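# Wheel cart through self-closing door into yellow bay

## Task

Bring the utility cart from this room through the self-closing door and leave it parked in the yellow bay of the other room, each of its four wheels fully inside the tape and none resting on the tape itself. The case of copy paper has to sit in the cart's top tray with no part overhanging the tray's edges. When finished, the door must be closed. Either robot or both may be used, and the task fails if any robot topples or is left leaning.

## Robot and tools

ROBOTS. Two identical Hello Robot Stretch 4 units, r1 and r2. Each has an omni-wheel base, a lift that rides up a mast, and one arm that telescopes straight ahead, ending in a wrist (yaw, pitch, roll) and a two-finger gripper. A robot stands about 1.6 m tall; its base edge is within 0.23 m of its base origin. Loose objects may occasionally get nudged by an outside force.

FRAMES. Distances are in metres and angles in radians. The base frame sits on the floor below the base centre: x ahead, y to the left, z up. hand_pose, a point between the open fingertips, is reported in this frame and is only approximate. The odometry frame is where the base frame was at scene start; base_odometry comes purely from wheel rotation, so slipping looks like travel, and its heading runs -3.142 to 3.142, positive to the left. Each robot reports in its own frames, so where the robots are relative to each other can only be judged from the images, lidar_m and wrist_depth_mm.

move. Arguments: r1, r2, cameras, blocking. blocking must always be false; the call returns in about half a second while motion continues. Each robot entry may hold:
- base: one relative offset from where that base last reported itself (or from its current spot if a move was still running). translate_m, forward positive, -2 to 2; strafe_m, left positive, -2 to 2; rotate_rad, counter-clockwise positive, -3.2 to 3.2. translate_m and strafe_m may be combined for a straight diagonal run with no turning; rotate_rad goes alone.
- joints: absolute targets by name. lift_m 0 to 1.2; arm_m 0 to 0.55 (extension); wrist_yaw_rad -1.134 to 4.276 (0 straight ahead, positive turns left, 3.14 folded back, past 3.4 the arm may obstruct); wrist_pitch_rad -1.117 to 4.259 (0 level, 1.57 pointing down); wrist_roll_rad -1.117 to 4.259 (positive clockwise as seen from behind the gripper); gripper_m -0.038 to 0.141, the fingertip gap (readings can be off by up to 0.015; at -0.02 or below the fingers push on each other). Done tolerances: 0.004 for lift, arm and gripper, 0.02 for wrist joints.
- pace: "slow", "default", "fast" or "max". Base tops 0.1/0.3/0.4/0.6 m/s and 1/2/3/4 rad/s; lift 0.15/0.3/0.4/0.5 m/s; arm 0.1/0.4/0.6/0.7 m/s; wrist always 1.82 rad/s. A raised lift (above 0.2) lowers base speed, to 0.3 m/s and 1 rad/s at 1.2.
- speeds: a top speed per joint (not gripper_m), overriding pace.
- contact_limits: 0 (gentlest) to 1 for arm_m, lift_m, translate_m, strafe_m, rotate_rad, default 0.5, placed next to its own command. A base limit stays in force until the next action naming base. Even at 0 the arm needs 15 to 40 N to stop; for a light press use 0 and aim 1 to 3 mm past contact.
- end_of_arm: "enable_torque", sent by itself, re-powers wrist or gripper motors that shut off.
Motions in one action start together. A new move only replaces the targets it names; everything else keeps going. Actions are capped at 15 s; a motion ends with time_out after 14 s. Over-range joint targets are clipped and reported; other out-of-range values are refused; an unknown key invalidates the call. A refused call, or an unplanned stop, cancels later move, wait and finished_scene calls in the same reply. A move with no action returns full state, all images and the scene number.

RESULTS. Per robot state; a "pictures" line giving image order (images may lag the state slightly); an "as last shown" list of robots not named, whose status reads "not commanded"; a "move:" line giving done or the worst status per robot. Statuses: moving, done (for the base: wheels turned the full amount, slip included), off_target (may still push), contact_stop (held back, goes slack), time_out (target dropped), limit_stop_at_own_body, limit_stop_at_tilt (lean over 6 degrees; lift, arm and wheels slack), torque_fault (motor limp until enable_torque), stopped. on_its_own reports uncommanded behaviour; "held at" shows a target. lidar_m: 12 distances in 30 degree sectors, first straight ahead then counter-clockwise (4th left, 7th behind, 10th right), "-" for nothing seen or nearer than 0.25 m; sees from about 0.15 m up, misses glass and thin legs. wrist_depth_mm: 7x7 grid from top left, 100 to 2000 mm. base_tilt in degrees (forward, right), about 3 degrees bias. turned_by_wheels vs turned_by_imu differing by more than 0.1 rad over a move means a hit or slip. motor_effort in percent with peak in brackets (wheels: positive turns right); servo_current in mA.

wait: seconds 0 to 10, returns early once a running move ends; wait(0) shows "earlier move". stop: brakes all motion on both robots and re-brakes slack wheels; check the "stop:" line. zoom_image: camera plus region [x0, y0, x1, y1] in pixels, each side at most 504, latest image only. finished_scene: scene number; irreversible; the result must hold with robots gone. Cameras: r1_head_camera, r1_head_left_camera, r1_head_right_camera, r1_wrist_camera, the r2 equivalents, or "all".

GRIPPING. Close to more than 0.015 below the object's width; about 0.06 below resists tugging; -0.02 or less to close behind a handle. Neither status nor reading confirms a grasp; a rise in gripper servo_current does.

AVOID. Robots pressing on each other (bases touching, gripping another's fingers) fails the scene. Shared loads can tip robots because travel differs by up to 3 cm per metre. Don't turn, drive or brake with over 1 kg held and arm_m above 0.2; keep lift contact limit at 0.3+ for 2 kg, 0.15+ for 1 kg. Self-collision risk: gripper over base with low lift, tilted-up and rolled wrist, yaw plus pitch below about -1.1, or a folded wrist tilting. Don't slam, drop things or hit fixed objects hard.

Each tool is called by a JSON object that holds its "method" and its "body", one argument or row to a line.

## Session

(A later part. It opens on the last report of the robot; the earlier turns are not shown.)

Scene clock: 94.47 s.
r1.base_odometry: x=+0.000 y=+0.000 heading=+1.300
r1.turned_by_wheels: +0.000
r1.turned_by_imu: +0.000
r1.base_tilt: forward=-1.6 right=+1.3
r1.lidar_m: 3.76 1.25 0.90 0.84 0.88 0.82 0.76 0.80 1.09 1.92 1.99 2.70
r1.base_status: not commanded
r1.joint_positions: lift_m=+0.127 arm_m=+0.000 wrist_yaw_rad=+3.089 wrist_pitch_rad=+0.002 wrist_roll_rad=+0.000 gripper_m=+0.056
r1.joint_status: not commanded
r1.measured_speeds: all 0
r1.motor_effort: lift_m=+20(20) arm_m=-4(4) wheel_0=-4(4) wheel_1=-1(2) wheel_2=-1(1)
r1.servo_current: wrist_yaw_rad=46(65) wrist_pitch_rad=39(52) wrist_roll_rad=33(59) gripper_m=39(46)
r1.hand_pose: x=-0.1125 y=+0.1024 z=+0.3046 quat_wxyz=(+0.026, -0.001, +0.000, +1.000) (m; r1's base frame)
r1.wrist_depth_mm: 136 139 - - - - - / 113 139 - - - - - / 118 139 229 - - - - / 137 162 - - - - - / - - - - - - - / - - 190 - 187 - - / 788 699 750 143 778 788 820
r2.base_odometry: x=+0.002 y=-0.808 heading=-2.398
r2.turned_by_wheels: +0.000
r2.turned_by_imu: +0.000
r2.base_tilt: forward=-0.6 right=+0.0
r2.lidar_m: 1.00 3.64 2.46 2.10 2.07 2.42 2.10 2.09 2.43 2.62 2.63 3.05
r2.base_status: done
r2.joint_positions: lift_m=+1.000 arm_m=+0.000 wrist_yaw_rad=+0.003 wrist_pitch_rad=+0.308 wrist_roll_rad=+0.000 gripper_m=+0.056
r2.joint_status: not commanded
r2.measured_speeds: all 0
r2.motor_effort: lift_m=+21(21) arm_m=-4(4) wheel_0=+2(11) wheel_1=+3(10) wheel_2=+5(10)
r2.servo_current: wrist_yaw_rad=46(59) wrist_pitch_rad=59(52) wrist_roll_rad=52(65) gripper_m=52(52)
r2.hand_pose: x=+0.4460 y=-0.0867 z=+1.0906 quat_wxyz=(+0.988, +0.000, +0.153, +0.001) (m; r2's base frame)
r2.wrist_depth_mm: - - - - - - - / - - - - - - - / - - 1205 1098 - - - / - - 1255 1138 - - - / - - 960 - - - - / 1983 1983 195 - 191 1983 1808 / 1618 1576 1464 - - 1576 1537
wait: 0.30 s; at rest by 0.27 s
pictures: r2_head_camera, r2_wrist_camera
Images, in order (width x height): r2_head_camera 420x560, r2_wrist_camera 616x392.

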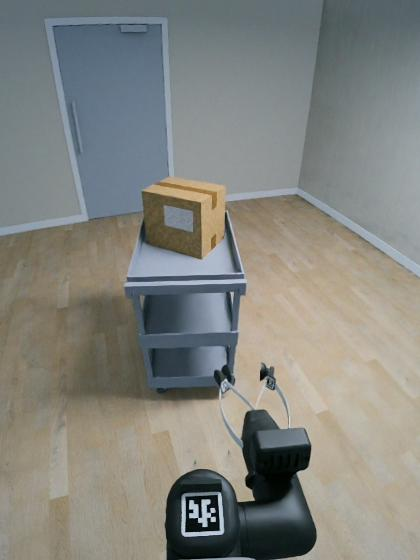

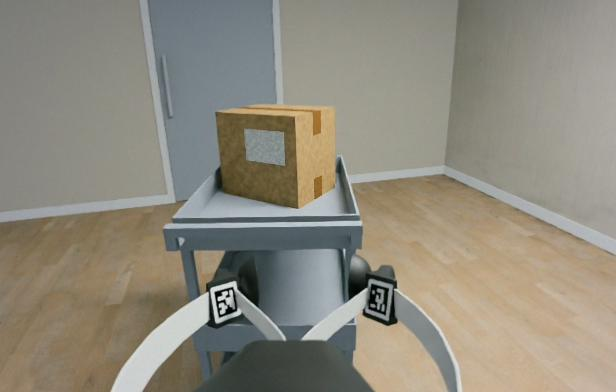

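{"method": "move", "body": {
  "blocking": false,
  "r2": {"base":{"strafe_m":0.1},"joints":{"lift_m":0.715,"wrist_pitch_rad":0,"wrist_roll_rad":1.57,"gripper_m":0.1,"arm_m":0.15}}
}}

{"method": "wait", "body": {
  "seconds": 5
}}

{"method": "wait", "body": {
  "seconds": 1.5,
  "cameras": ["r2_head_camera","r2_wrist_camera"]
}}

Scene clock: 108.83 s.
move: r2 moving
r1: as last shown
r1.base_tilt: forward=-1.6 right=+1.2
r1.lidar_m: 3.79 1.26 0.89 0.85 0.88 0.81 0.78 0.80 1.12 1.91 1.99 2.69
r1.motor_effort: lift_m=+20(20) arm_m=-4(4) wheel_0=-4(4) wheel_1=-1(1) wheel_2=-1(1)
r1.servo_current: wrist_yaw_rad=46(52) wrist_pitch_rad=46(46) wrist_roll_rad=39(59) gripper_m=46(46)
r1.wrist_depth_mm: 136 139 - - - - - / 113 139 - - - - - / 117 140 229 - - - - / 137 162 - - - - - / - - - - - - - / - - 190 - 187 - - / 788 707 759 143 798 768 820
r2.base_odometry: x=+0.027 y=-0.834 heading=-2.398
r2.turned_by_wheels: +0.000
r2.turned_by_imu: +0.000
r2.base_tilt: forward=-0.6 right=+0.1
r2.lidar_m: 0.97 3.65 2.43 2.05 2.04 2.37 2.12 2.12 2.40 2.68 2.67 3.06
r2.base_status: strafe_m moving
r2.joint_positions: lift_m=+0.962 arm_m=+0.051 wrist_yaw_rad=+0.003 wrist_pitch_rad=+0.009 wrist_roll_rad=+0.589 gripper_m=+0.075
r2.joint_status: lift_m moving; arm_m moving; wrist_pitch_rad moving; wrist_roll_rad moving; gripper_m moving
r2.measured_speeds: translate_m=+0.000 strafe_m=+0.141 rotate_rad=-0.002 lift_m=-0.146 arm_m=+0.195 wrist_yaw_rad=+0.000 wrist_pitch_rad=-0.049 wrist_roll_rad=+1.820
r2.motor_effort: lift_m=+13(19) arm_m=+5(11) wheel_0=-7(11) wheel_1=+11(12) wheel_2=+0(4)
r2.servo_current: wrist_yaw_rad=46(52) wrist_pitch_rad=39(163) wrist_roll_rad=85(104) gripper_m=78(98)
r2.hand_pose: x=+0.5100 y=-0.0867 z=+1.1381 quat_wxyz=(+0.957, +0.290, +0.005, +0.000) (m; r2's base frame)
r2.wrist_depth_mm: - - - - - - - / - - - - - - - / - - - - - - - / - - - - - - - / - - - 1060 - - - / - - 190 1078 187 - 1708 / - - - - - 809 1464
pictures: none

Scene clock: 110.57 s.
earlier move: r2 done
r1.base_odometry: x=+0.000 y=+0.000 heading=+1.300
r1.turned_by_wheels: +0.000
r1.turned_by_imu: +0.000
r1.base_tilt: forward=-1.6 right=+1.2
r1.lidar_m: 3.79 1.27 0.88 0.84 0.88 0.83 0.78 0.79 1.09 1.92 1.98 2.69
r1.base_status: not commanded
r1.joint_positions: lift_m=+0.127 arm_m=+0.000 wrist_yaw_rad=+3.089 wrist_pitch_rad=+0.002 wrist_roll_rad=+0.000 gripper_m=+0.056
r1.joint_status: not commanded
r1.measured_speeds: all 0
r1.motor_effort: lift_m=+20(20) arm_m=-4(4) wheel_0=-4(4) wheel_1=-1(1) wheel_2=-1(1)
r1.servo_current: wrist_yaw_rad=52(65) wrist_pitch_rad=46(52) wrist_roll_rad=39(59) gripper_m=46(52)
r1.hand_pose: x=-0.1125 y=+0.1024 z=+0.3046 quat_wxyz=(+0.026, -0.001, +0.000, +1.000) (m; r1's base frame)
r1.wrist_depth_mm: 136 138 - - - - - / 113 139 - - - - - / 118 139 228 - - - - / 137 161 - - - - - / - - - - - - - / - - 190 - 187 - - / 798 707 759 143 788 768 809
r2.base_odometry: x=+0.070 y=-0.881 heading=-2.398
r2.turned_by_wheels: +0.000
r2.turned_by_imu: +0.000
r2.base_tilt: forward=-0.7 right=+0.1
r2.lidar_m: 0.98 3.62 2.39 1.99 1.98 2.31 2.11 2.12 2.44 2.75 2.71 1.04
r2.base_status: done
r2.joint_positions: lift_m=+0.715 arm_m=+0.150 wrist_yaw_rad=+0.002 wrist_pitch_rad=+0.007 wrist_roll_rad=+1.568 gripper_m=+0.100
r2.joint_status: all done
r2.measured_speeds: all 0
r2.motor_effort: lift_m=+14(19) arm_m=+7(11) wheel_0=+0(13) wheel_1=+1(12) wheel_2=+0(4)
r2.servo_current: wrist_yaw_rad=39(59) wrist_pitch_rad=52(163) wrist_roll_rad=46(111) gripper_m=46(98)
r2.hand_pose: x=+0.6093 y=-0.0867 z=+0.8914 quat_wxyz=(+0.708, +0.706, +0.003, -0.002) (m; r2's base frame)
r2.wrist_depth_mm: - - - - - 1708 1229 / - - - - - 1708 1205 / - - - - - 683 - / - - - 917 - 683 - / - - - 991 1182 699 - / - - 193 - 185 691 1281 / - - - - - 1808 1229
wait: 1.73 of 5 s (r2 has come to rest)
pictures: none

Scene clock: 112.07 s.
r1.base_odometry: x=+0.000 y=+0.000 heading=+1.300
r1.turned_by_wheels: +0.000
r1.turned_by_imu: +0.000
r1.base_tilt: forward=-1.6 right=+1.3
r1.lidar_m: 3.79 1.27 0.89 0.82 0.87 0.82 0.78 0.80 1.08 1.92 1.99 2.68
r1.base_status: not commanded
r1.joint_positions: lift_m=+0.127 arm_m=+0.000 wrist_yaw_rad=+3.089 wrist_pitch_rad=+0.002 wrist_roll_rad=+0.000 gripper_m=+0.056
r1.joint_status: not commanded
r1.measured_speeds: all 0
r1.motor_effort: lift_m=+20(20) arm_m=-4(4) wheel_0=-3(4) wheel_1=-1(1) wheel_2=-1(1)
r1.servo_current: wrist_yaw_rad=59(65) wrist_pitch_rad=46(52) wrist_roll_rad=39(59) gripper_m=46(52)
r1.hand_pose: x=-0.1125 y=+0.1024 z=+0.3046 quat_wxyz=(+0.026, -0.001, +0.000, +1.000) (m; r1's base frame)
r1.wrist_depth_mm: 137 138 - - - - - / 113 139 - - - - - / 118 140 229 - - - - / 137 162 - - - - - / - - - - - - - / - - 190 - 187 - - / 778 715 759 143 788 778 809
r2.base_odometry: x=+0.070 y=-0.881 heading=-2.398
r2.turned_by_wheels: +0.000
r2.turned_by_imu: +0.000
r2.base_tilt: forward=-0.7 right=+0.1
r2.lidar_m: 0.99 3.61 2.37 2.00 1.97 2.31 2.12 2.13 2.43 2.73 2.73 1.09
r2.base_status: done
r2.joint_positions: lift_m=+0.715 arm_m=+0.150 wrist_yaw_rad=+0.002 wrist_pitch_rad=+0.007 wrist_roll_rad=+1.568 gripper_m=+0.100
r2.joint_status: all done
r2.measured_speeds: all 0
r2.motor_effort: lift_m=+14(19) arm_m=+7(11) wheel_0=+0(13) wheel_1=+1(12) wheel_2=+0(4)
r2.servo_current: wrist_yaw_rad=46(59) wrist_pitch_rad=46(163) wrist_roll_rad=52(111) gripper_m=46(98)
r2.hand_pose: x=+0.6093 y=-0.0867 z=+0.8914 quat_wxyz=(+0.708, +0.706, +0.003, -0.002) (m; r2's base frame)
r2.wrist_depth_mm: - - - - - 1756 1182 / - - - - - 1756 1205 / - - - - - 683 - / - - - 917 - 691 - / - - - 976 1160 691 - / - - 193 - 186 691 1308 / - - - - - 1808 1229
wait: 1.50 s; at rest by 0.27 s
pictures: r2_head_camera, r2_wrist_camera
Images, in order (width x height): r2_head_camera 420x560, r2_wrist_camera 616x392.

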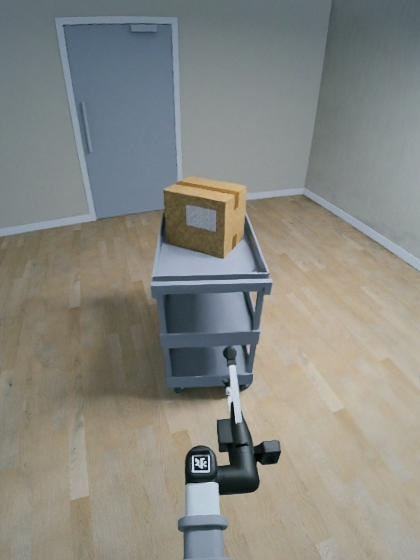

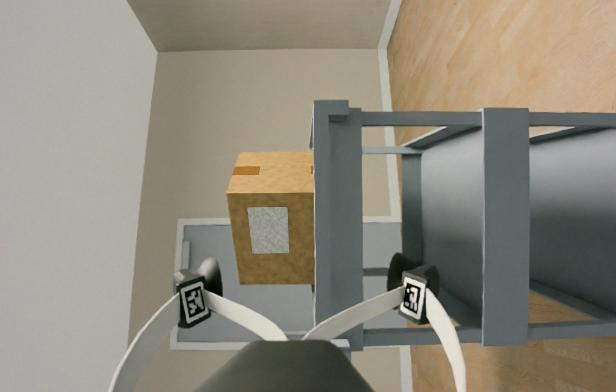

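{"method": "zoom_image", "body": {
  "camera": "r2_wrist_camera",
  "region": [200, 80, 420, 360]
}}

{"method": "zoom_image", "body": {
  "camera": "r2_head_camera",
  "region": [140, 220, 280, 380]
}}

Scaled by 1.800.

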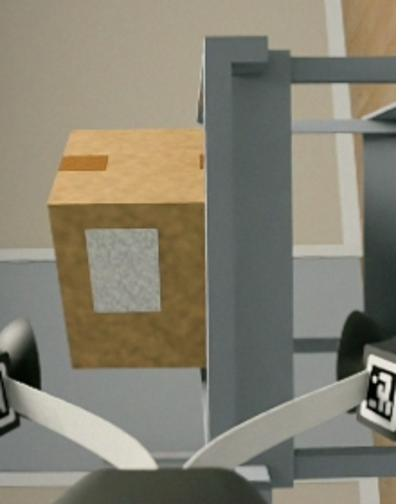

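Scaled by 3.150 from the camera's 420x560 image, which has a finer 1200x1600 frame.

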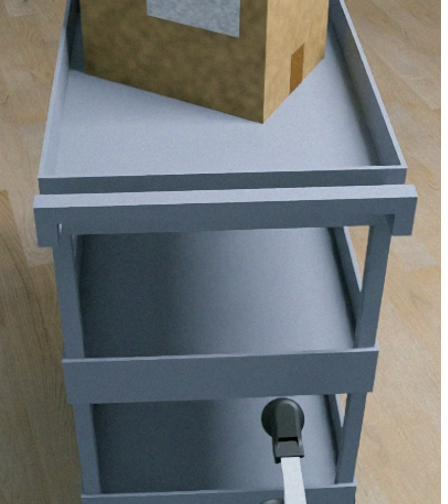

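{"method": "move", "body": {
  "blocking": false,
  "r2": {"base":{"translate_m":0.25},"joints":{"lift_m":0.694}}
}}

{"method": "wait", "body": {
  "seconds": 5
}}

{"method": "wait", "body": {
  "seconds": 0.3,
  "cameras": ["r2_head_camera","r2_wrist_camera","r2_head_left_camera"]
}}

{"method": "zoom_image", "body": {
  "camera": "r2_head_camera",
  "region": [120, 200, 320, 460]
}}

Scene clock: 128.23 s.
move: r2 moving
r1: as last shown
r1.lidar_m: 3.78 1.25 0.90 0.83 0.89 0.82 0.77 0.81 1.10 1.92 1.99 2.69
r1.motor_effort: lift_m=+20(20) arm_m=-4(4) wheel_0=-4(4) wheel_1=-1(2) wheel_2=-1(1)
r1.servo_current: wrist_yaw_rad=52(52) wrist_pitch_rad=46(46) wrist_roll_rad=46(59) gripper_m=46(46)
r1.wrist_depth_mm: 136 139 - - - - - / 114 139 - - - - - / 117 140 228 - - - - / 137 162 - - - - - / - - - - - - - / - - 190 - 187 - - / 798 699 759 143 798 788 820
r2.base_odometry: x=+0.047 y=-0.902 heading=-2.398
r2.turned_by_wheels: +0.000
r2.turned_by_imu: +0.001
r2.base_tilt: forward=-0.7 right=+0.1
r2.lidar_m: 0.96 3.60 2.37 2.02 1.97 2.34 2.14 2.16 2.47 2.73 2.72 1.04
r2.base_status: translate_m moving
r2.joint_positions: lift_m=+0.694 arm_m=+0.150 wrist_yaw_rad=+0.002 wrist_pitch_rad=+0.007 wrist_roll_rad=+1.568 gripper_m=+0.100
r2.joint_status: lift_m moving
r2.measured_speeds: translate_m=+0.120 strafe_m=+0.000 rotate_rad=+0.003 lift_m=-0.013 arm_m=+0.000 wrist_yaw_rad=+0.000 wrist_pitch_rad=+0.000 wrist_roll_rad=+0.000
r2.motor_effort: lift_m=+16(17) arm_m=+6(7) wheel_0=+6(10) wheel_1=+7(9) wheel_2=-12(12)
r2.servo_current: wrist_yaw_rad=52(65) wrist_pitch_rad=52(52) wrist_roll_rad=46(65) gripper_m=59(59)
r2.hand_pose: x=+0.6093 y=-0.0867 z=+0.8705 quat_wxyz=(+0.708, +0.706, +0.003, -0.002) (m; r2's base frame)
r2.wrist_depth_mm: - - - - - 1661 1182 / - - - - - 1708 1182 / - - - 1025 - 668 - / - - 976 891 - 661 - / - - - 931 - 668 - / - - 192 668 193 661 - / - - - - - 1863 1182
pictures: none

Scene clock: 130.03 s.
earlier move: r2 done
r1.base_odometry: x=+0.000 y=+0.000 heading=+1.300
r1.turned_by_wheels: +0.000
r1.turned_by_imu: +0.000
r1.base_tilt: forward=-1.6 right=+1.3
r1.lidar_m: 3.79 1.27 0.88 0.84 0.86 0.82 0.76 0.82 1.10 1.91 2.00 2.69
r1.base_status: not commanded
r1.joint_positions: lift_m=+0.127 arm_m=+0.000 wrist_yaw_rad=+3.089 wrist_pitch_rad=+0.002 wrist_roll_rad=+0.000 gripper_m=+0.056
r1.joint_status: not commanded
r1.measured_speeds: all 0
r1.motor_effort: lift_m=+20(20) arm_m=-4(4) wheel_0=-3(4) wheel_1=-1(2) wheel_2=-1(1)
r1.servo_current: wrist_yaw_rad=39(65) wrist_pitch_rad=39(52) wrist_roll_rad=39(65) gripper_m=39(46)
r1.hand_pose: x=-0.1125 y=+0.1024 z=+0.3046 quat_wxyz=(+0.026, -0.001, +0.000, +1.000) (m; r1's base frame)
r1.wrist_depth_mm: 136 139 - - - - - / 113 139 - - - - - / 118 140 229 - - - - / 137 162 - - - - - / - - - - - - - / - - 190 - 187 - - / 788 699 750 143 798 778 820
r2.base_odometry: x=-0.114 y=-1.050 heading=-2.398
r2.turned_by_wheels: +0.000
r2.turned_by_imu: +0.000
r2.base_tilt: forward=-0.7 right=+0.0
r2.lidar_m: 0.74 3.37 2.46 2.08 2.05 2.39 2.39 2.38 2.70 2.66 2.67 0.78
r2.base_status: done
r2.joint_positions: lift_m=+0.694 arm_m=+0.150 wrist_yaw_rad=+0.002 wrist_pitch_rad=+0.007 wrist_roll_rad=+1.568 gripper_m=+0.100
r2.joint_status: all done
r2.measured_speeds: all 0
r2.motor_effort: lift_m=+14(17) arm_m=+7(7) wheel_0=+2(11) wheel_1=+4(9) wheel_2=-2(14)
r2.servo_current: wrist_yaw_rad=46(65) wrist_pitch_rad=46(59) wrist_roll_rad=65(65) gripper_m=52(59)
r2.hand_pose: x=+0.6093 y=-0.0867 z=+0.8704 quat_wxyz=(+0.708, +0.706, +0.003, -0.002) (m; r2's base frame)
r2.wrist_depth_mm: - - - - - 1708 1205 / - - - 433 442 1921 439 / - - - 436 1025 878 439 / - - 676 439 1042 - 436 / - - 723 439 439 - 442 / - - 193 439 194 - 442 / - - - - - 1863 -
wait: 1.80 of 5 s (r2 has come to rest)
pictures: none

Scene clock: 130.33 s.
r1.base_odometry: x=+0.000 y=+0.000 heading=+1.300
r1.turned_by_wheels: +0.000
r1.turned_by_imu: +0.000
r1.base_tilt: forward=-1.6 right=+1.2
r1.lidar_m: 3.75 1.25 0.88 0.82 0.89 0.83 0.76 0.79 1.10 1.93 2.00 2.64
r1.base_status: not commanded
r1.joint_positions: lift_m=+0.127 arm_m=+0.000 wrist_yaw_rad=+3.089 wrist_pitch_rad=+0.002 wrist_roll_rad=+0.000 gripper_m=+0.056
r1.joint_status: not commanded
r1.measured_speeds: all 0
r1.motor_effort: lift_m=+20(20) arm_m=-4(4) wheel_0=-4(4) wheel_1=-1(2) wheel_2=-1(1)
r1.servo_current: wrist_yaw_rad=39(65) wrist_pitch_rad=39(52) wrist_roll_rad=46(65) gripper_m=39(46)
r1.hand_pose: x=-0.1125 y=+0.1024 z=+0.3046 quat_wxyz=(+0.026, -0.001, +0.000, +1.000) (m; r1's base frame)
r1.wrist_depth_mm: 136 139 - - - - - / 113 139 - - - - - / 117 140 229 - - - - / 137 162 - - - - - / - - - - - - - / - - 190 - 187 - - / 788 707 750 143 788 768 820
r2.base_odometry: x=-0.114 y=-1.050 heading=-2.398
r2.turned_by_wheels: +0.000
r2.turned_by_imu: +0.000
r2.base_tilt: forward=-0.7 right=+0.1
r2.lidar_m: 0.75 3.37 2.45 2.09 2.02 2.38 2.36 2.36 2.70 2.67 2.67 0.79
r2.base_status: done
r2.joint_positions: lift_m=+0.694 arm_m=+0.150 wrist_yaw_rad=+0.002 wrist_pitch_rad=+0.007 wrist_roll_rad=+1.568 gripper_m=+0.100
r2.joint_status: all done
r2.measured_speeds: all 0
r2.motor_effort: lift_m=+14(17) arm_m=+7(7) wheel_0=+2(11) wheel_1=+4(9) wheel_2=-2(14)
r2.servo_current: wrist_yaw_rad=39(65) wrist_pitch_rad=52(59) wrist_roll_rad=46(65) gripper_m=59(59)
r2.hand_pose: x=+0.6093 y=-0.0867 z=+0.8704 quat_wxyz=(+0.708, +0.706, +0.003, -0.002) (m; r2's base frame)
r2.wrist_depth_mm: - - - - - 1661 1182 / - - - 433 442 1863 445 / - - - 436 1025 878 436 / - - 683 436 1025 - 439 / - - 723 439 439 - 439 / - - 192 436 193 - 442 / - - - - - 1863 -
wait: 0.30 s; at rest by 0.27 s
pictures: r2_head_camera, r2_head_left_camera, r2_wrist_camera
Images, in order (width x height): r2_head_camera 420x560, r2_head_left_camera 420x672, r2_wrist_camera 616x392.

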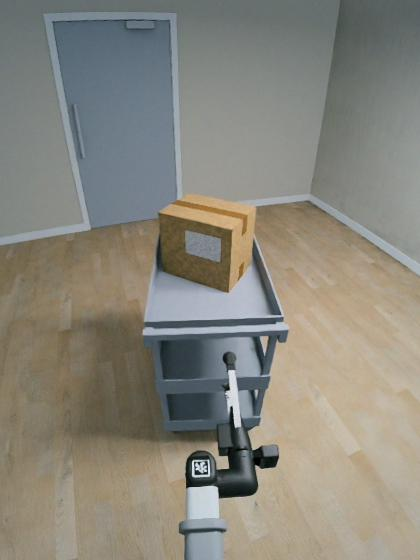

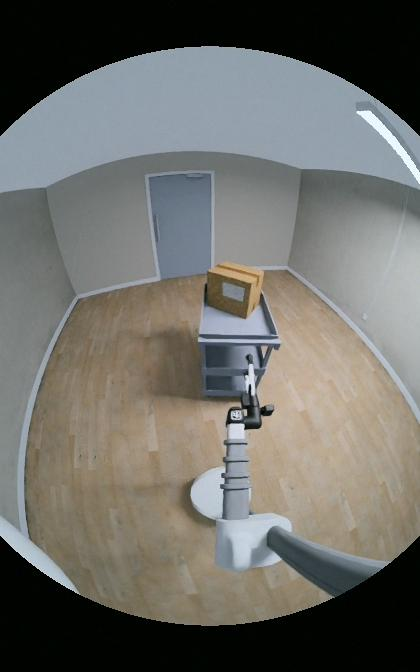

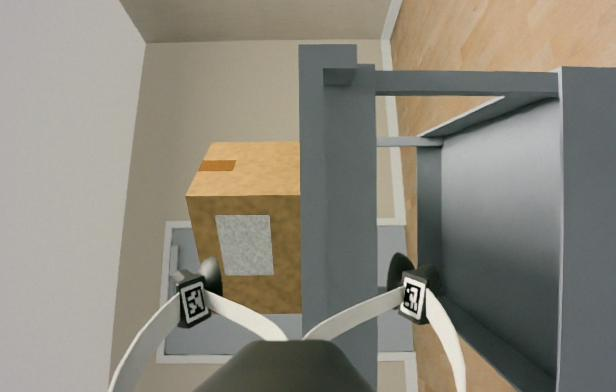

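Scaled by 1.938 from the camera's 420x560 image, which has a finer 1200x1600 frame.

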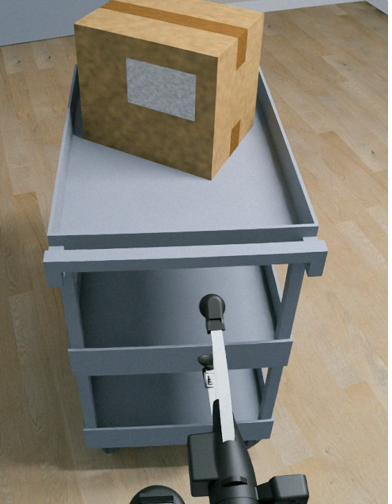

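{"method": "move", "body": {
  "blocking": false,
  "r2": {"joints":{"arm_m":0.35,"lift_m":0.687},"contact_limits":{"arm_m":0.0},"speeds":{"arm_m":0.1}}
}}

{"method": "wait", "body": {
  "seconds": 5
}}

{"method": "wait", "body": {
  "seconds": 0.3,
  "cameras": ["r2_head_camera","r2_wrist_camera"]
}}

{"method": "zoom_image", "body": {
  "camera": "r2_head_camera",
  "region": [120, 200, 320, 460]
}}

Scene clock: 148.07 s.
move: r2 moving
r1: as last shown
r1.base_tilt: forward=-1.6 right=+1.3
r1.lidar_m: 3.80 1.27 0.87 0.84 0.88 0.83 0.78 0.80 1.10 1.93 1.98 2.66
r1.motor_effort: lift_m=+20(20) arm_m=-4(4) wheel_0=-3(4) wheel_1=-1(1) wheel_2=-1(1)
r1.servo_current: wrist_yaw_rad=46(65) wrist_pitch_rad=39(46) wrist_roll_rad=33(59) gripper_m=39(46)
r1.wrist_depth_mm: 136 139 - - - - - / 113 139 - - - - - / 118 140 229 - - - - / 137 162 - - - - - / - - - - - - - / - - 190 - 187 - - / 798 707 759 143 798 768 809
r2.base_odometry: x=-0.114 y=-1.050 heading=-2.398
r2.turned_by_wheels: +0.000
r2.turned_by_imu: +0.000
r2.base_tilt: forward=-0.7 right=+0.1
r2.lidar_m: 0.73 3.37 2.47 2.10 2.04 2.39 2.36 2.37 2.72 2.69 2.68 0.78
r2.base_status: not commanded
r2.joint_positions: lift_m=+0.687 arm_m=+0.188 wrist_yaw_rad=+0.002 wrist_pitch_rad=+0.007 wrist_roll_rad=+1.568 gripper_m=+0.100
r2.joint_status: lift_m moving; arm_m moving
r2.measured_speeds: translate_m=+0.000 strafe_m=+0.000 rotate_rad=+0.000 lift_m=+0.000 arm_m=+0.100 wrist_yaw_rad=+0.000 wrist_pitch_rad=+0.000 wrist_roll_rad=+0.000
r2.motor_effort: lift_m=+17(17) arm_m=+11(14) wheel_0=+2(2) wheel_1=+4(4) wheel_2=-2(2)
r2.servo_current: wrist_yaw_rad=59(59) wrist_pitch_rad=52(52) wrist_roll_rad=46(52) gripper_m=46(52)
r2.contact_limits: arm_m 0
r2.hand_pose: x=+0.6471 y=-0.0867 z=+0.8634 quat_wxyz=(+0.708, +0.706, +0.003, -0.002) (m; r2's base frame)
r2.wrist_depth_mm: - - - - - 1661 1160 / - - - 402 407 627 413 / - - - 402 991 - - / - - 640 402 1008 - - / - - 668 402 404 - - / - - 193 343 193 - - / - - - - - - -
pictures: none

Scene clock: 150.10 s.
earlier move: r2 done
r1.base_odometry: x=+0.000 y=+0.000 heading=+1.300
r1.turned_by_wheels: +0.000
r1.turned_by_imu: +0.000
r1.base_tilt: forward=-1.6 right=+1.3
r1.lidar_m: 3.80 1.26 0.90 0.83 0.87 0.83 0.76 0.81 1.08 1.92 2.00 2.68
r1.base_status: not commanded
r1.joint_positions: lift_m=+0.127 arm_m=+0.000 wrist_yaw_rad=+3.089 wrist_pitch_rad=+0.002 wrist_roll_rad=+0.000 gripper_m=+0.056
r1.joint_status: not commanded
r1.measured_speeds: all 0
r1.motor_effort: lift_m=+20(20) arm_m=-4(4) wheel_0=-4(4) wheel_1=-1(2) wheel_2=-1(1)
r1.servo_current: wrist_yaw_rad=59(65) wrist_pitch_rad=46(52) wrist_roll_rad=59(72) gripper_m=39(52)
r1.hand_pose: x=-0.1125 y=+0.1024 z=+0.3046 quat_wxyz=(+0.026, -0.001, +0.000, +1.000) (m; r1's base frame)
r1.wrist_depth_mm: 137 139 - - - - - / 113 139 - - - - - / 117 140 228 - - - - / 137 161 - - - - - / - - - - - - - / - - 190 - 187 - - / 798 707 750 143 788 788 809
r2.base_odometry: x=-0.114 y=-1.050 heading=-2.398
r2.turned_by_wheels: +0.000
r2.turned_by_imu: +0.000
r2.base_tilt: forward=-0.6 right=+0.1
r2.lidar_m: 0.73 3.38 2.47 2.09 2.04 2.40 2.37 2.35 2.73 2.66 2.66 0.78
r2.base_status: not commanded
r2.joint_positions: lift_m=+0.687 arm_m=+0.350 wrist_yaw_rad=+0.001 wrist_pitch_rad=+0.007 wrist_roll_rad=+1.568 gripper_m=+0.100
r2.joint_status: all done
r2.measured_speeds: all 0
r2.motor_effort: lift_m=+14(18) arm_m=+7(14) wheel_0=+2(2) wheel_1=+3(4) wheel_2=-2(3)
r2.servo_current: wrist_yaw_rad=33(59) wrist_pitch_rad=46(59) wrist_roll_rad=46(59) gripper_m=52(59)
r2.contact_limits: arm_m 0
r2.hand_pose: x=+0.8092 y=-0.0870 z=+0.8634 quat_wxyz=(+0.708, +0.706, +0.003, -0.002) (m; r2's base frame)
r2.wrist_depth_mm: - - - 186 244 1366 1098 / - - - 186 246 1618 554 / - - 634 186 244 854 - / - - 477 185 246 842 - / - - 500 186 246 842 - / - - 195 185 193 - - / - - 627 - - - -
wait: 2.03 of 5 s (r2 has come to rest)
pictures: none

Scene clock: 150.40 s.
r1.base_odometry: x=+0.000 y=+0.000 heading=+1.300
r1.turned_by_wheels: +0.000
r1.turned_by_imu: +0.000
r1.base_tilt: forward=-1.6 right=+1.3
r1.lidar_m: 3.81 1.28 0.90 0.83 0.87 0.83 0.77 0.81 1.08 1.92 1.99 2.67
r1.base_status: not commanded
r1.joint_positions: lift_m=+0.127 arm_m=+0.000 wrist_yaw_rad=+3.089 wrist_pitch_rad=+0.002 wrist_roll_rad=+0.000 gripper_m=+0.056
r1.joint_status: not commanded
r1.measured_speeds: all 0
r1.motor_effort: lift_m=+20(20) arm_m=-4(4) wheel_0=-4(4) wheel_1=-1(2) wheel_2=-1(1)
r1.servo_current: wrist_yaw_rad=59(65) wrist_pitch_rad=46(52) wrist_roll_rad=46(72) gripper_m=39(52)
r1.hand_pose: x=-0.1125 y=+0.1024 z=+0.3046 quat_wxyz=(+0.026, -0.001, +0.000, +1.000) (m; r1's base frame)
r1.wrist_depth_mm: 136 138 - - - - - / 113 139 - - - - - / 118 140 229 - - - - / 137 161 - - - - - / - - - - - - - / - - 190 - 187 - - / 788 715 759 143 798 768 820
r2.base_odometry: x=-0.114 y=-1.050 heading=-2.398
r2.turned_by_wheels: +0.000
r2.turned_by_imu: +0.000
r2.base_tilt: forward=-0.7 right=+0.1
r2.lidar_m: 0.75 3.39 2.47 2.09 2.07 2.37 2.37 2.38 2.72 2.66 2.69 0.81
r2.base_status: not commanded
r2.joint_positions: lift_m=+0.687 arm_m=+0.350 wrist_yaw_rad=+0.001 wrist_pitch_rad=+0.007 wrist_roll_rad=+1.568 gripper_m=+0.100
r2.joint_status: all done
r2.measured_speeds: all 0
r2.motor_effort: lift_m=+14(18) arm_m=+7(14) wheel_0=+2(2) wheel_1=+4(4) wheel_2=-2(3)
r2.servo_current: wrist_yaw_rad=39(59) wrist_pitch_rad=52(59) wrist_roll_rad=46(59) gripper_m=52(59)
r2.contact_limits: arm_m 0
r2.hand_pose: x=+0.8092 y=-0.0870 z=+0.8634 quat_wxyz=(+0.708, +0.706, +0.003, -0.002) (m; r2's base frame)
r2.wrist_depth_mm: - - - 185 246 1366 1098 / - - - 186 245 1661 549 / - - 621 185 245 842 - / - - 477 185 247 842 - / - - 500 185 245 842 - / - - 195 185 193 - - / - - 627 - - - -
wait: 0.30 s; at rest by 0.27 s
pictures: r2_head_camera, r2_wrist_camera
Images, in order (width x height): r2_head_camera 420x560, r2_wrist_camera 616x392.

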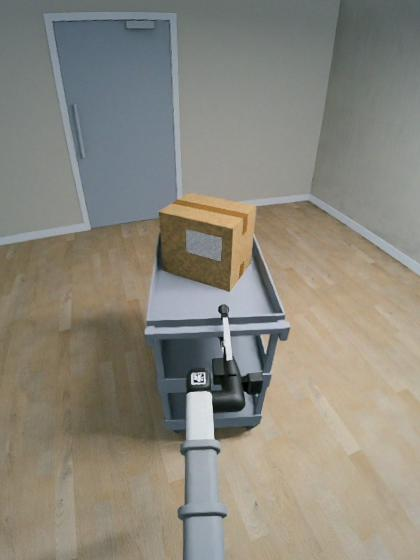

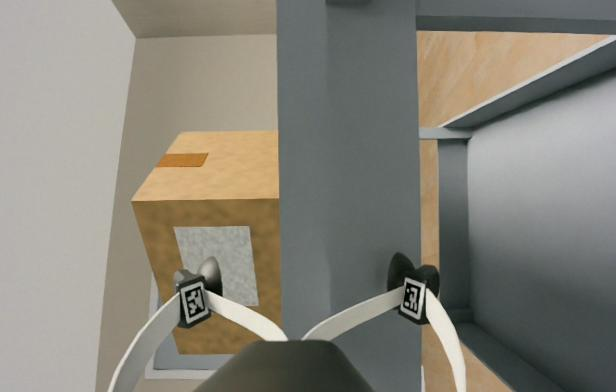

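Scaled by 1.938 from the camera's 420x560 image, which has a finer 1200x1600 frame.

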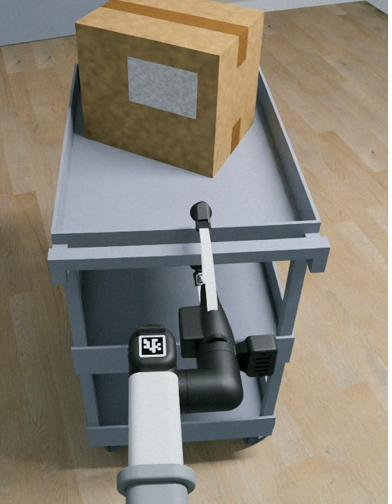

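{"method": "move", "body": {
  "blocking": false,
  "r2": {"joints":{"arm_m":0.37},"contact_limits":{"arm_m":0.0},"speeds":{"arm_m":0.1}}
}}

{"method": "wait", "body": {
  "seconds": 1.5
}}

{"method": "move", "body": {
  "blocking": false,
  "r2": {"joints":{"gripper_m":-0.03}}
}}

{"method": "wait", "body": {
  "seconds": 3
}}

{"method": "wait", "body": {
  "seconds": 0.3,
  "cameras": ["r2_head_camera","r2_wrist_camera"]
}}

Scene clock: 158.73 s.
move: r2 contact_stop
r1: as last shown
r1.lidar_m: 3.81 1.26 0.90 0.84 0.88 0.82 0.76 0.79 1.10 1.93 2.01 2.70
r1.motor_effort: lift_m=+20(20) arm_m=-4(4) wheel_0=-3(4) wheel_1=-1(1) wheel_2=-1(1)
r1.servo_current: wrist_yaw_rad=33(65) wrist_pitch_rad=39(46) wrist_roll_rad=39(65) gripper_m=46(46)
r1.wrist_depth_mm: 136 138 - - - - - / 113 139 - - - - - / 117 139 229 - - - - / 137 162 - - - - - / - - - - - - - / - - 190 - 187 - - / 798 707 750 143 788 778 820
r2.base_odometry: x=-0.114 y=-1.050 heading=-2.398
r2.turned_by_wheels: +0.000
r2.turned_by_imu: +0.000
r2.base_tilt: forward=-0.7 right=+0.1
r2.lidar_m: 0.73 3.36 2.45 2.08 2.04 2.41 2.36 2.36 2.72 2.66 2.65 0.82
r2.base_status: not commanded
r2.joint_positions: lift_m=+0.687 arm_m=+0.359 wrist_yaw_rad=+0.000 wrist_pitch_rad=+0.007 wrist_roll_rad=+1.568 gripper_m=+0.100
r2.joint_status: arm_m contact_stop
r2.measured_speeds: all 0
r2.on_its_own: arm_m is slack since a contact_stop (your +0.370 is given up)
r2.motor_effort: lift_m=+14(14) arm_m=+0(12) wheel_0=+2(2) wheel_1=+3(4) wheel_2=-2(3)
r2.servo_current: wrist_yaw_rad=46(52) wrist_pitch_rad=46(59) wrist_roll_rad=39(59) gripper_m=52(52)
r2.contact_limits: arm_m 0
r2.hand_pose: x=+0.8181 y=-0.0875 z=+0.8634 quat_wxyz=(+0.708, +0.706, +0.003, -0.003) (m; r2's base frame)
r2.wrist_depth_mm: - - - 190 251 1576 1160 / - - - 191 250 1756 508 / - - 627 190 250 831 - / - - 484 189 250 854 - / - - 504 189 249 842 - / - - 195 189 195 - - / - - 627 - - 1808 -
pictures: none

not run: a stop that you did not command came earlier in this reply.

not run: a stop that you did not command came earlier in this reply.

not run: a stop that you did not command came earlier in this reply.

not run: a stop that you did not command came earlier in this reply.

{"method": "move", "body": {
  "blocking": false,
  "r2": {"joints":{"gripper_m":-0.03,"arm_m":0.352}}
}}

{"method": "wait", "body": {
  "seconds": 3
}}

{"method": "wait", "body": {
  "seconds": 1,
  "cameras": ["r2_head_camera","r2_wrist_camera"]
}}

Scene clock: 163.53 s.
earlier move: r2 contact_stop
move: r2 moving
r1: as last shown
r1.lidar_m: 3.81 1.27 0.89 0.83 0.87 0.82 0.77 0.81 1.09 1.92 1.97 2.70
r1.servo_current: wrist_yaw_rad=46(65) wrist_pitch_rad=39(52) wrist_roll_rad=26(72) gripper_m=46(46)
r1.wrist_depth_mm: 137 139 - - - - - / 113 139 - - - - - / 118 139 229 - - - - / 137 162 - - - - - / - - - - - - - / - - 190 - 187 - - / 778 707 759 143 809 778 820
r2.base_odometry: x=-0.114 y=-1.050 heading=-2.398
r2.turned_by_wheels: +0.000
r2.turned_by_imu: +0.001
r2.base_tilt: forward=-0.7 right=+0.1
r2.lidar_m: 0.73 3.36 2.45 2.08 2.05 2.40 2.36 2.36 2.72 2.68 2.66 0.80
r2.base_status: not commanded
r2.joint_positions: lift_m=+0.687 arm_m=+0.352 wrist_yaw_rad=+0.000 wrist_pitch_rad=+0.007 wrist_roll_rad=+1.568 gripper_m=+0.083
r2.joint_status: arm_m earlier contact_stop (moved +0.009 of +0.020); arm_m moving; gripper_m moving
r2.measured_speeds: all 0
r2.motor_effort: lift_m=+14(14) arm_m=-9(9) wheel_0=+1(2) wheel_1=+3(4) wheel_2=-2(2)
r2.servo_current: wrist_yaw_rad=46(52) wrist_pitch_rad=52(59) wrist_roll_rad=52(59) gripper_m=91(111)
r2.hand_pose: x=+0.8115 y=-0.0875 z=+0.8634 quat_wxyz=(+0.708, +0.706, +0.003, -0.003) (m; r2's base frame)
r2.wrist_depth_mm: - - - 198 257 1430 1098 / - - - 196 256 1708 504 / - - 634 195 256 842 - / - - 492 195 256 854 - / - - 508 195 255 866 - / - - 196 194 191 - - / - - - - - 1808 -
pictures: none

Scene clock: 165.03 s.
earlier move: r2 done
r1.base_odometry: x=+0.000 y=+0.000 heading=+1.300
r1.turned_by_wheels: +0.000
r1.turned_by_imu: +0.000
r1.base_tilt: forward=-1.6 right=+1.3
r1.lidar_m: 3.81 1.27 0.88 0.82 0.86 0.83 0.77 0.80 1.10 1.92 1.99 2.68
r1.base_status: not commanded
r1.joint_positions: lift_m=+0.127 arm_m=+0.000 wrist_yaw_rad=+3.089 wrist_pitch_rad=+0.002 wrist_roll_rad=+0.000 gripper_m=+0.056
r1.joint_status: not commanded
r1.measured_speeds: all 0
r1.motor_effort: lift_m=+20(20) arm_m=-4(4) wheel_0=-4(4) wheel_1=-1(2) wheel_2=-1(1)
r1.servo_current: wrist_yaw_rad=39(72) wrist_pitch_rad=39(52) wrist_roll_rad=52(72) gripper_m=39(46)
r1.hand_pose: x=-0.1125 y=+0.1024 z=+0.3046 quat_wxyz=(+0.026, -0.001, +0.000, +1.000) (m; r1's base frame)
r1.wrist_depth_mm: 136 138 - - - - - / 113 139 - - - - - / 117 140 229 - - - - / 137 162 - - - - - / - - - - - - - / - - 190 - 188 - - / 798 707 759 143 798 768 820
r2.base_odometry: x=-0.114 y=-1.050 heading=-2.398
r2.turned_by_wheels: +0.000
r2.turned_by_imu: +0.000
r2.base_tilt: forward=-0.7 right=+0.1
r2.lidar_m: 0.75 3.36 2.43 2.10 2.04 2.41 2.35 2.35 2.70 2.67 2.65 0.80
r2.base_status: not commanded
r2.joint_positions: lift_m=+0.687 arm_m=+0.352 wrist_yaw_rad=+0.001 wrist_pitch_rad=+0.007 wrist_roll_rad=+1.568 gripper_m=-0.028
r2.joint_status: all done
r2.measured_speeds: all 0
r2.motor_effort: lift_m=+14(14) arm_m=-7(9) wheel_0=+2(2) wheel_1=+3(4) wheel_2=-2(3)
r2.servo_current: wrist_yaw_rad=46(59) wrist_pitch_rad=46(59) wrist_roll_rad=52(59) gripper_m=137(299)
r2.hand_pose: x=+0.8116 y=-0.0870 z=+0.8634 quat_wxyz=(+0.708, +0.706, +0.003, -0.002) (m; r2's base frame)
r2.wrist_depth_mm: - - - 181 241 1661 1160 / - - - 181 240 1708 - / - - 597 181 241 820 - / - - 466 180 242 842 - / - - 508 181 241 842 - / - - 185 180 178 831 - / - - - - 242 554 -
wait: 1.50 of 3 s (r2 has come to rest)
pictures: none

Scene clock: 166.03 s.
r1.base_odometry: x=+0.000 y=+0.000 heading=+1.300
r1.turned_by_wheels: +0.000
r1.turned_by_imu: +0.000
r1.base_tilt: forward=-1.6 right=+1.3
r1.lidar_m: 3.81 1.26 0.90 0.83 0.88 0.83 0.77 0.81 1.14 1.92 2.00 2.69
r1.base_status: not commanded
r1.joint_positions: lift_m=+0.127 arm_m=+0.000 wrist_yaw_rad=+3.089 wrist_pitch_rad=+0.002 wrist_roll_rad=+0.000 gripper_m=+0.056
r1.joint_status: not commanded
r1.measured_speeds: all 0
r1.motor_effort: lift_m=+20(20) arm_m=-4(4) wheel_0=-4(4) wheel_1=-1(2) wheel_2=-1(1)
r1.servo_current: wrist_yaw_rad=46(72) wrist_pitch_rad=52(52) wrist_roll_rad=46(72) gripper_m=46(46)
r1.hand_pose: x=-0.1125 y=+0.1024 z=+0.3046 quat_wxyz=(+0.026, -0.001, +0.000, +1.000) (m; r1's base frame)
r1.wrist_depth_mm: 136 138 - - - - - / 113 139 - - - - - / 118 140 229 - - - - / 137 161 - - - - - / - - - - - - - / - - 190 - 187 - - / 788 707 759 143 798 768 798
r2.base_odometry: x=-0.114 y=-1.050 heading=-2.398
r2.turned_by_wheels: +0.000
r2.turned_by_imu: +0.000
r2.base_tilt: forward=-0.7 right=+0.1
r2.lidar_m: 0.75 3.37 2.49 2.09 2.05 2.40 2.37 2.35 2.70 2.68 2.66 0.81
r2.base_status: not commanded
r2.joint_positions: lift_m=+0.687 arm_m=+0.352 wrist_yaw_rad=+0.001 wrist_pitch_rad=+0.007 wrist_roll_rad=+1.568 gripper_m=-0.028
r2.joint_status: all done
r2.measured_speeds: all 0
r2.motor_effort: lift_m=+14(14) arm_m=-7(9) wheel_0=+1(2) wheel_1=+3(4) wheel_2=-2(3)
r2.servo_current: wrist_yaw_rad=46(59) wrist_pitch_rad=46(59) wrist_roll_rad=46(59) gripper_m=137(299)
r2.hand_pose: x=+0.8116 y=-0.0870 z=+0.8634 quat_wxyz=(+0.708, +0.706, +0.003, -0.002) (m; r2's base frame)
r2.wrist_depth_mm: - - - 180 241 1661 1160 / - - - 181 241 1756 - / - - 591 181 241 820 - / - - 473 181 242 854 - / - - 504 181 241 842 - / - - 185 181 178 831 - / - - - - 241 559 -
wait: 1.00 s; at rest by 0.27 s
pictures: r2_head_camera, r2_wrist_camera
Images, in order (width x height): r2_head_camera 420x560, r2_wrist_camera 616x392.

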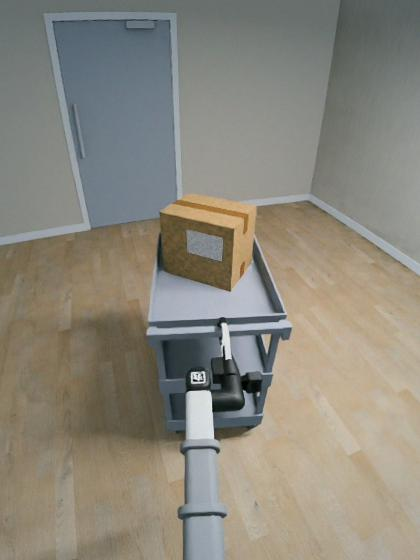

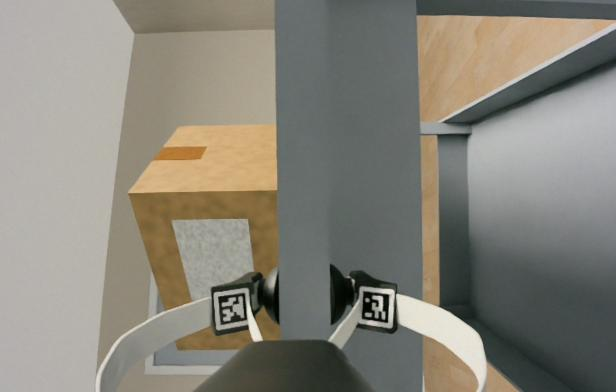

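{"method": "move", "body": {
  "blocking": false,
  "r2": {"base":{"rotate_rad":0.27},"pace":"slow","contact_limits":{"rotate_rad":0.8}}
}}

{"method": "wait", "body": {
  "seconds": 5
}}

{"method": "wait", "body": {
  "seconds": 0.5,
  "cameras": ["r2_head_camera","r2_wrist_camera","r2_head_right_camera"]
}}

Scene clock: 195.13 s.
move: r2 moving
r1: as last shown
r1.lidar_m: 3.79 1.25 0.88 0.83 0.87 0.81 0.78 0.79 1.10 1.92 1.99 2.69
r1.motor_effort: lift_m=+20(20) arm_m=-4(4) wheel_0=-3(4) wheel_1=-1(1) wheel_2=-1(1)
r1.servo_current: wrist_yaw_rad=39(52) wrist_pitch_rad=39(52) wrist_roll_rad=33(59) gripper_m=33(46)
r1.wrist_depth_mm: 136 139 - - - - - / 113 139 - - - - - / 117 140 228 - - - - / 137 162 - - - - - / - - - - - - - / - - 191 - 187 - - / 798 707 750 143 778 768 820
r2.base_odometry: x=-0.114 y=-1.050 heading=-2.274
r2.turned_by_wheels: +0.124
r2.turned_by_imu: +0.120
r2.base_tilt: forward=-0.7 right=+0.0
r2.lidar_m: 0.75 3.49 2.32 2.07 2.06 2.55 2.36 2.38 2.92 2.67 2.66 0.75
r2.base_status: rotate_rad moving
r2.joint_positions: lift_m=+0.687 arm_m=+0.352 wrist_yaw_rad=-0.007 wrist_pitch_rad=+0.007 wrist_roll_rad=+1.568 gripper_m=-0.029
r2.joint_status: not commanded
r2.measured_speeds: translate_m=-0.009 strafe_m=+0.004 rotate_rad=+0.489 lift_m=-0.002 arm_m=-0.001 wrist_yaw_rad=-0.049 wrist_pitch_rad=+0.000 wrist_roll_rad=+0.000
r2.motor_effort: lift_m=+15(15) arm_m=+3(7) wheel_0=-10(22) wheel_1=-10(14) wheel_2=-12(15)
r2.servo_current: wrist_yaw_rad=46(59) wrist_pitch_rad=52(59) wrist_roll_rad=46(59) gripper_m=85(137)
r2.contact_limits: rotate_rad 0.8
r2.hand_pose: x=+0.8105 y=-0.0896 z=+0.8633 quat_wxyz=(+0.708, +0.706, +0.000, -0.005) (m; r2's base frame)
r2.wrist_depth_mm: - - - 147 204 1537 - / - - 544 151 209 - - / - 466 445 154 214 809 - / - - 484 158 220 831 - / - - 559 163 226 - - / - - 187 168 179 - - / - - - - 236 1708 484
pictures: none

Scene clock: 195.97 s.
earlier move: r2 done
r1.base_odometry: x=+0.000 y=+0.000 heading=+1.300
r1.turned_by_wheels: +0.000
r1.turned_by_imu: +0.000
r1.base_tilt: forward=-1.6 right=+1.3
r1.lidar_m: 3.81 1.28 0.89 0.84 0.88 0.82 0.77 0.82 1.10 1.92 1.99 2.67
r1.base_status: not commanded
r1.joint_positions: lift_m=+0.127 arm_m=+0.000 wrist_yaw_rad=+3.089 wrist_pitch_rad=+0.002 wrist_roll_rad=+0.000 gripper_m=+0.056
r1.joint_status: not commanded
r1.measured_speeds: all 0
r1.motor_effort: lift_m=+20(20) arm_m=-4(4) wheel_0=-3(4) wheel_1=-1(1) wheel_2=-1(1)
r1.servo_current: wrist_yaw_rad=33(65) wrist_pitch_rad=39(52) wrist_roll_rad=52(59) gripper_m=39(46)
r1.hand_pose: x=-0.1125 y=+0.1024 z=+0.3046 quat_wxyz=(+0.026, -0.001, +0.000, +1.000) (m; r1's base frame)
r1.wrist_depth_mm: 136 138 - - - - - / 113 139 - - - - - / 117 140 229 - - - - / 137 162 - - - - - / - - - - - - - / - - 190 - 186 - - / 788 707 750 143 788 759 820
r2.base_odometry: x=-0.114 y=-1.050 heading=-2.128
r2.turned_by_wheels: +0.146
r2.turned_by_imu: +0.142
r2.base_tilt: forward=-0.7 right=+0.1
r2.lidar_m: 0.69 3.01 2.18 2.06 2.15 2.49 2.36 2.48 2.78 2.66 2.78 0.70
r2.base_status: done
r2.joint_positions: lift_m=+0.687 arm_m=+0.352 wrist_yaw_rad=+0.003 wrist_pitch_rad=+0.007 wrist_roll_rad=+1.568 gripper_m=-0.029
r2.joint_status: not commanded
r2.measured_speeds: translate_m=+0.000 strafe_m=+0.000 rotate_rad=+0.000 lift_m=+0.000 arm_m=+0.000 wrist_yaw_rad=-0.004 wrist_pitch_rad=+0.000 wrist_roll_rad=+0.000
r2.motor_effort: lift_m=+15(15) arm_m=-4(7) wheel_0=+3(22) wheel_1=-2(14) wheel_2=-1(22)
r2.servo_current: wrist_yaw_rad=52(65) wrist_pitch_rad=46(59) wrist_roll_rad=46(59) gripper_m=78(137)
r2.contact_limits: rotate_rad 0.8
r2.hand_pose: x=+0.8115 y=-0.0867 z=+0.8633 quat_wxyz=(+0.708, +0.706, +0.003, -0.002) (m; r2's base frame)
r2.wrist_depth_mm: - 387 384 102 156 - - / - 402 404 109 169 - - / - - 504 117 185 - - / - - - 130 202 - - / - - - 144 224 1708 - / - - 184 166 177 1618 473 / - - - - - 1618 1182
wait: 0.83 of 5 s (r2 has come to rest)
pictures: none

Scene clock: 196.47 s.
r1.base_odometry: x=+0.000 y=+0.000 heading=+1.300
r1.turned_by_wheels: +0.000
r1.turned_by_imu: +0.000
r1.base_tilt: forward=-1.6 right=+1.2
r1.lidar_m: 3.83 1.24 0.89 0.84 0.87 0.82 0.77 0.81 1.07 1.92 2.00 2.69
r1.base_status: not commanded
r1.joint_positions: lift_m=+0.127 arm_m=+0.000 wrist_yaw_rad=+3.089 wrist_pitch_rad=+0.002 wrist_roll_rad=+0.000 gripper_m=+0.056
r1.joint_status: not commanded
r1.measured_speeds: all 0
r1.motor_effort: lift_m=+20(20) arm_m=-4(4) wheel_0=-4(4) wheel_1=-1(1) wheel_2=-1(1)
r1.servo_current: wrist_yaw_rad=59(65) wrist_pitch_rad=46(52) wrist_roll_rad=39(59) gripper_m=46(46)
r1.hand_pose: x=-0.1125 y=+0.1024 z=+0.3046 quat_wxyz=(+0.026, -0.001, +0.000, +1.000) (m; r1's base frame)
r1.wrist_depth_mm: 136 138 - - - - - / 113 139 - - - - - / 118 140 229 - - - - / 137 161 - - - - - / - - - - - - - / - - 190 - 187 - - / 778 707 750 143 788 768 820
r2.base_odometry: x=-0.114 y=-1.050 heading=-2.128
r2.turned_by_wheels: +0.000
r2.turned_by_imu: +0.000
r2.base_tilt: forward=-0.7 right=+0.1
r2.lidar_m: 0.70 3.04 2.17 2.05 2.15 2.47 2.34 2.46 2.79 2.68 2.79 0.67
r2.base_status: done
r2.joint_positions: lift_m=+0.687 arm_m=+0.352 wrist_yaw_rad=+0.002 wrist_pitch_rad=+0.007 wrist_roll_rad=+1.568 gripper_m=-0.029
r2.joint_status: not commanded
r2.measured_speeds: all 0
r2.motor_effort: lift_m=+15(15) arm_m=-4(7) wheel_0=+3(22) wheel_1=-2(14) wheel_2=-1(22)
r2.servo_current: wrist_yaw_rad=59(65) wrist_pitch_rad=46(59) wrist_roll_rad=52(59) gripper_m=85(137)
r2.contact_limits: rotate_rad 0.8
r2.hand_pose: x=+0.8115 y=-0.0867 z=+0.8633 quat_wxyz=(+0.708, +0.706, +0.003, -0.002) (m; r2's base frame)
r2.wrist_depth_mm: - 387 384 102 157 - - / - 402 402 109 169 - - / - - 500 117 185 - - / - - - 130 203 - - / - - - 144 224 1661 - / - - 185 166 177 1618 473 / - - - - - 1618 1182
wait: 0.50 s; at rest by 0.27 s
pictures: r2_head_camera, r2_head_right_camera, r2_wrist_camera
Images, in order (width x height): r2_head_camera 420x560, r2_head_right_camera 420x672, r2_wrist_camera 616x392.

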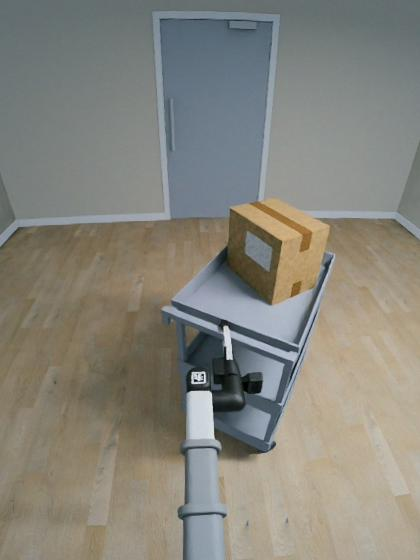

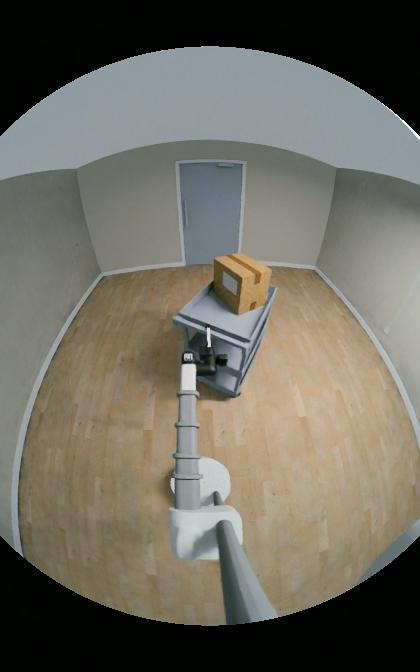

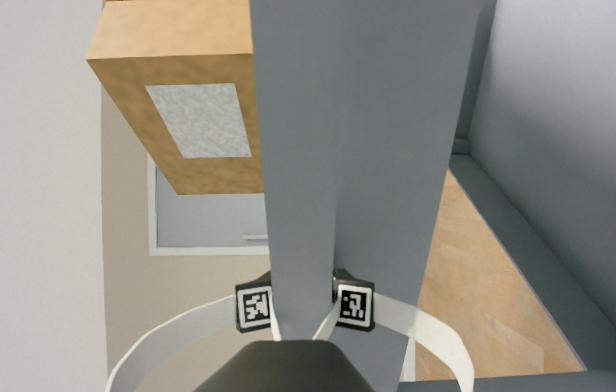

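{"method": "move", "body": {
  "blocking": false,
  "r2": {"base":{"translate_m":-1.15},"pace":"slow","speeds":{},"contact_limits":{"translate_m":0.8}}
}}

{"method": "wait", "body": {
  "seconds": 10
}}

{"method": "wait", "body": {
  "seconds": 5
}}

{"method": "wait", "body": {
  "seconds": 0.1,
  "cameras": ["r2_head_camera","r2_wrist_camera","r2_head_right_camera"]
}}

r2: "speeds" must be an object that gives a speed for at least one key that is commanded beside it, as in {"wrist_pitch_rad": 1.82}; or leave "speeds" out
Scene clock: 212.70 s.
r1.base_odometry: x=+0.000 y=+0.000 heading=+1.300
r1.turned_by_wheels: +0.000
r1.turned_by_imu: +0.000
r1.base_tilt: forward=-1.6 right=+1.3
r1.lidar_m: 3.78 1.25 0.89 0.85 0.88 0.81 0.78 0.81 1.10 1.92 2.00 2.68
r1.base_status: not commanded
r1.joint_positions: lift_m=+0.127 arm_m=+0.000 wrist_yaw_rad=+3.089 wrist_pitch_rad=+0.002 wrist_roll_rad=+0.000 gripper_m=+0.056
r1.joint_status: not commanded
r1.measured_speeds: all 0
r1.motor_effort: lift_m=+20(20) arm_m=-4(4) wheel_0=-4(4) wheel_1=-1(1) wheel_2=-1(1)
r1.servo_current: wrist_yaw_rad=46(65) wrist_pitch_rad=33(52) wrist_roll_rad=39(59) gripper_m=39(46)
r1.hand_pose: x=-0.1125 y=+0.1024 z=+0.3046 quat_wxyz=(+0.026, -0.001, +0.000, +1.000) (m; r1's base frame)
r1.wrist_depth_mm: 136 138 - - - - - / 113 139 - - - - - / 118 140 229 - - - - / 137 161 - - - - - / - - - - - - - / - - 191 - 187 - - / 788 707 750 143 798 759 820
r2.base_odometry: x=-0.114 y=-1.050 heading=-2.128
r2.turned_by_wheels: +0.000
r2.turned_by_imu: +0.000
r2.base_tilt: forward=-0.6 right=+0.1
r2.lidar_m: 0.70 3.03 2.17 2.06 2.13 2.48 2.36 2.44 2.77 2.66 2.78 0.69
r2.base_status: done
r2.joint_positions: lift_m=+0.687 arm_m=+0.352 wrist_yaw_rad=+0.002 wrist_pitch_rad=+0.007 wrist_roll_rad=+1.568 gripper_m=-0.029
r2.joint_status: not commanded
r2.measured_speeds: all 0
r2.motor_effort: lift_m=+15(15) arm_m=-4(7) wheel_0=+3(22) wheel_1=-2(14) wheel_2=-1(22)
r2.servo_current: wrist_yaw_rad=59(65) wrist_pitch_rad=46(59) wrist_roll_rad=52(59) gripper_m=85(137)
r2.contact_limits: rotate_rad 0.8
r2.hand_pose: x=+0.8115 y=-0.0867 z=+0.8633 quat_wxyz=(+0.708, +0.706, +0.003, -0.002) (m; r2's base frame)
r2.wrist_depth_mm: - 384 382 102 156 - - / - 402 402 109 169 - - / - - 504 117 185 - - / - - - 131 202 - - / - - - 144 224 1708 - / - - 185 165 178 1537 473 / - - - - - 1576 1160
pictures: none

not run: a call was refused earlier in this reply.

not run: a call was refused earlier in this reply.

not run: a call was refused earlier in this reply.


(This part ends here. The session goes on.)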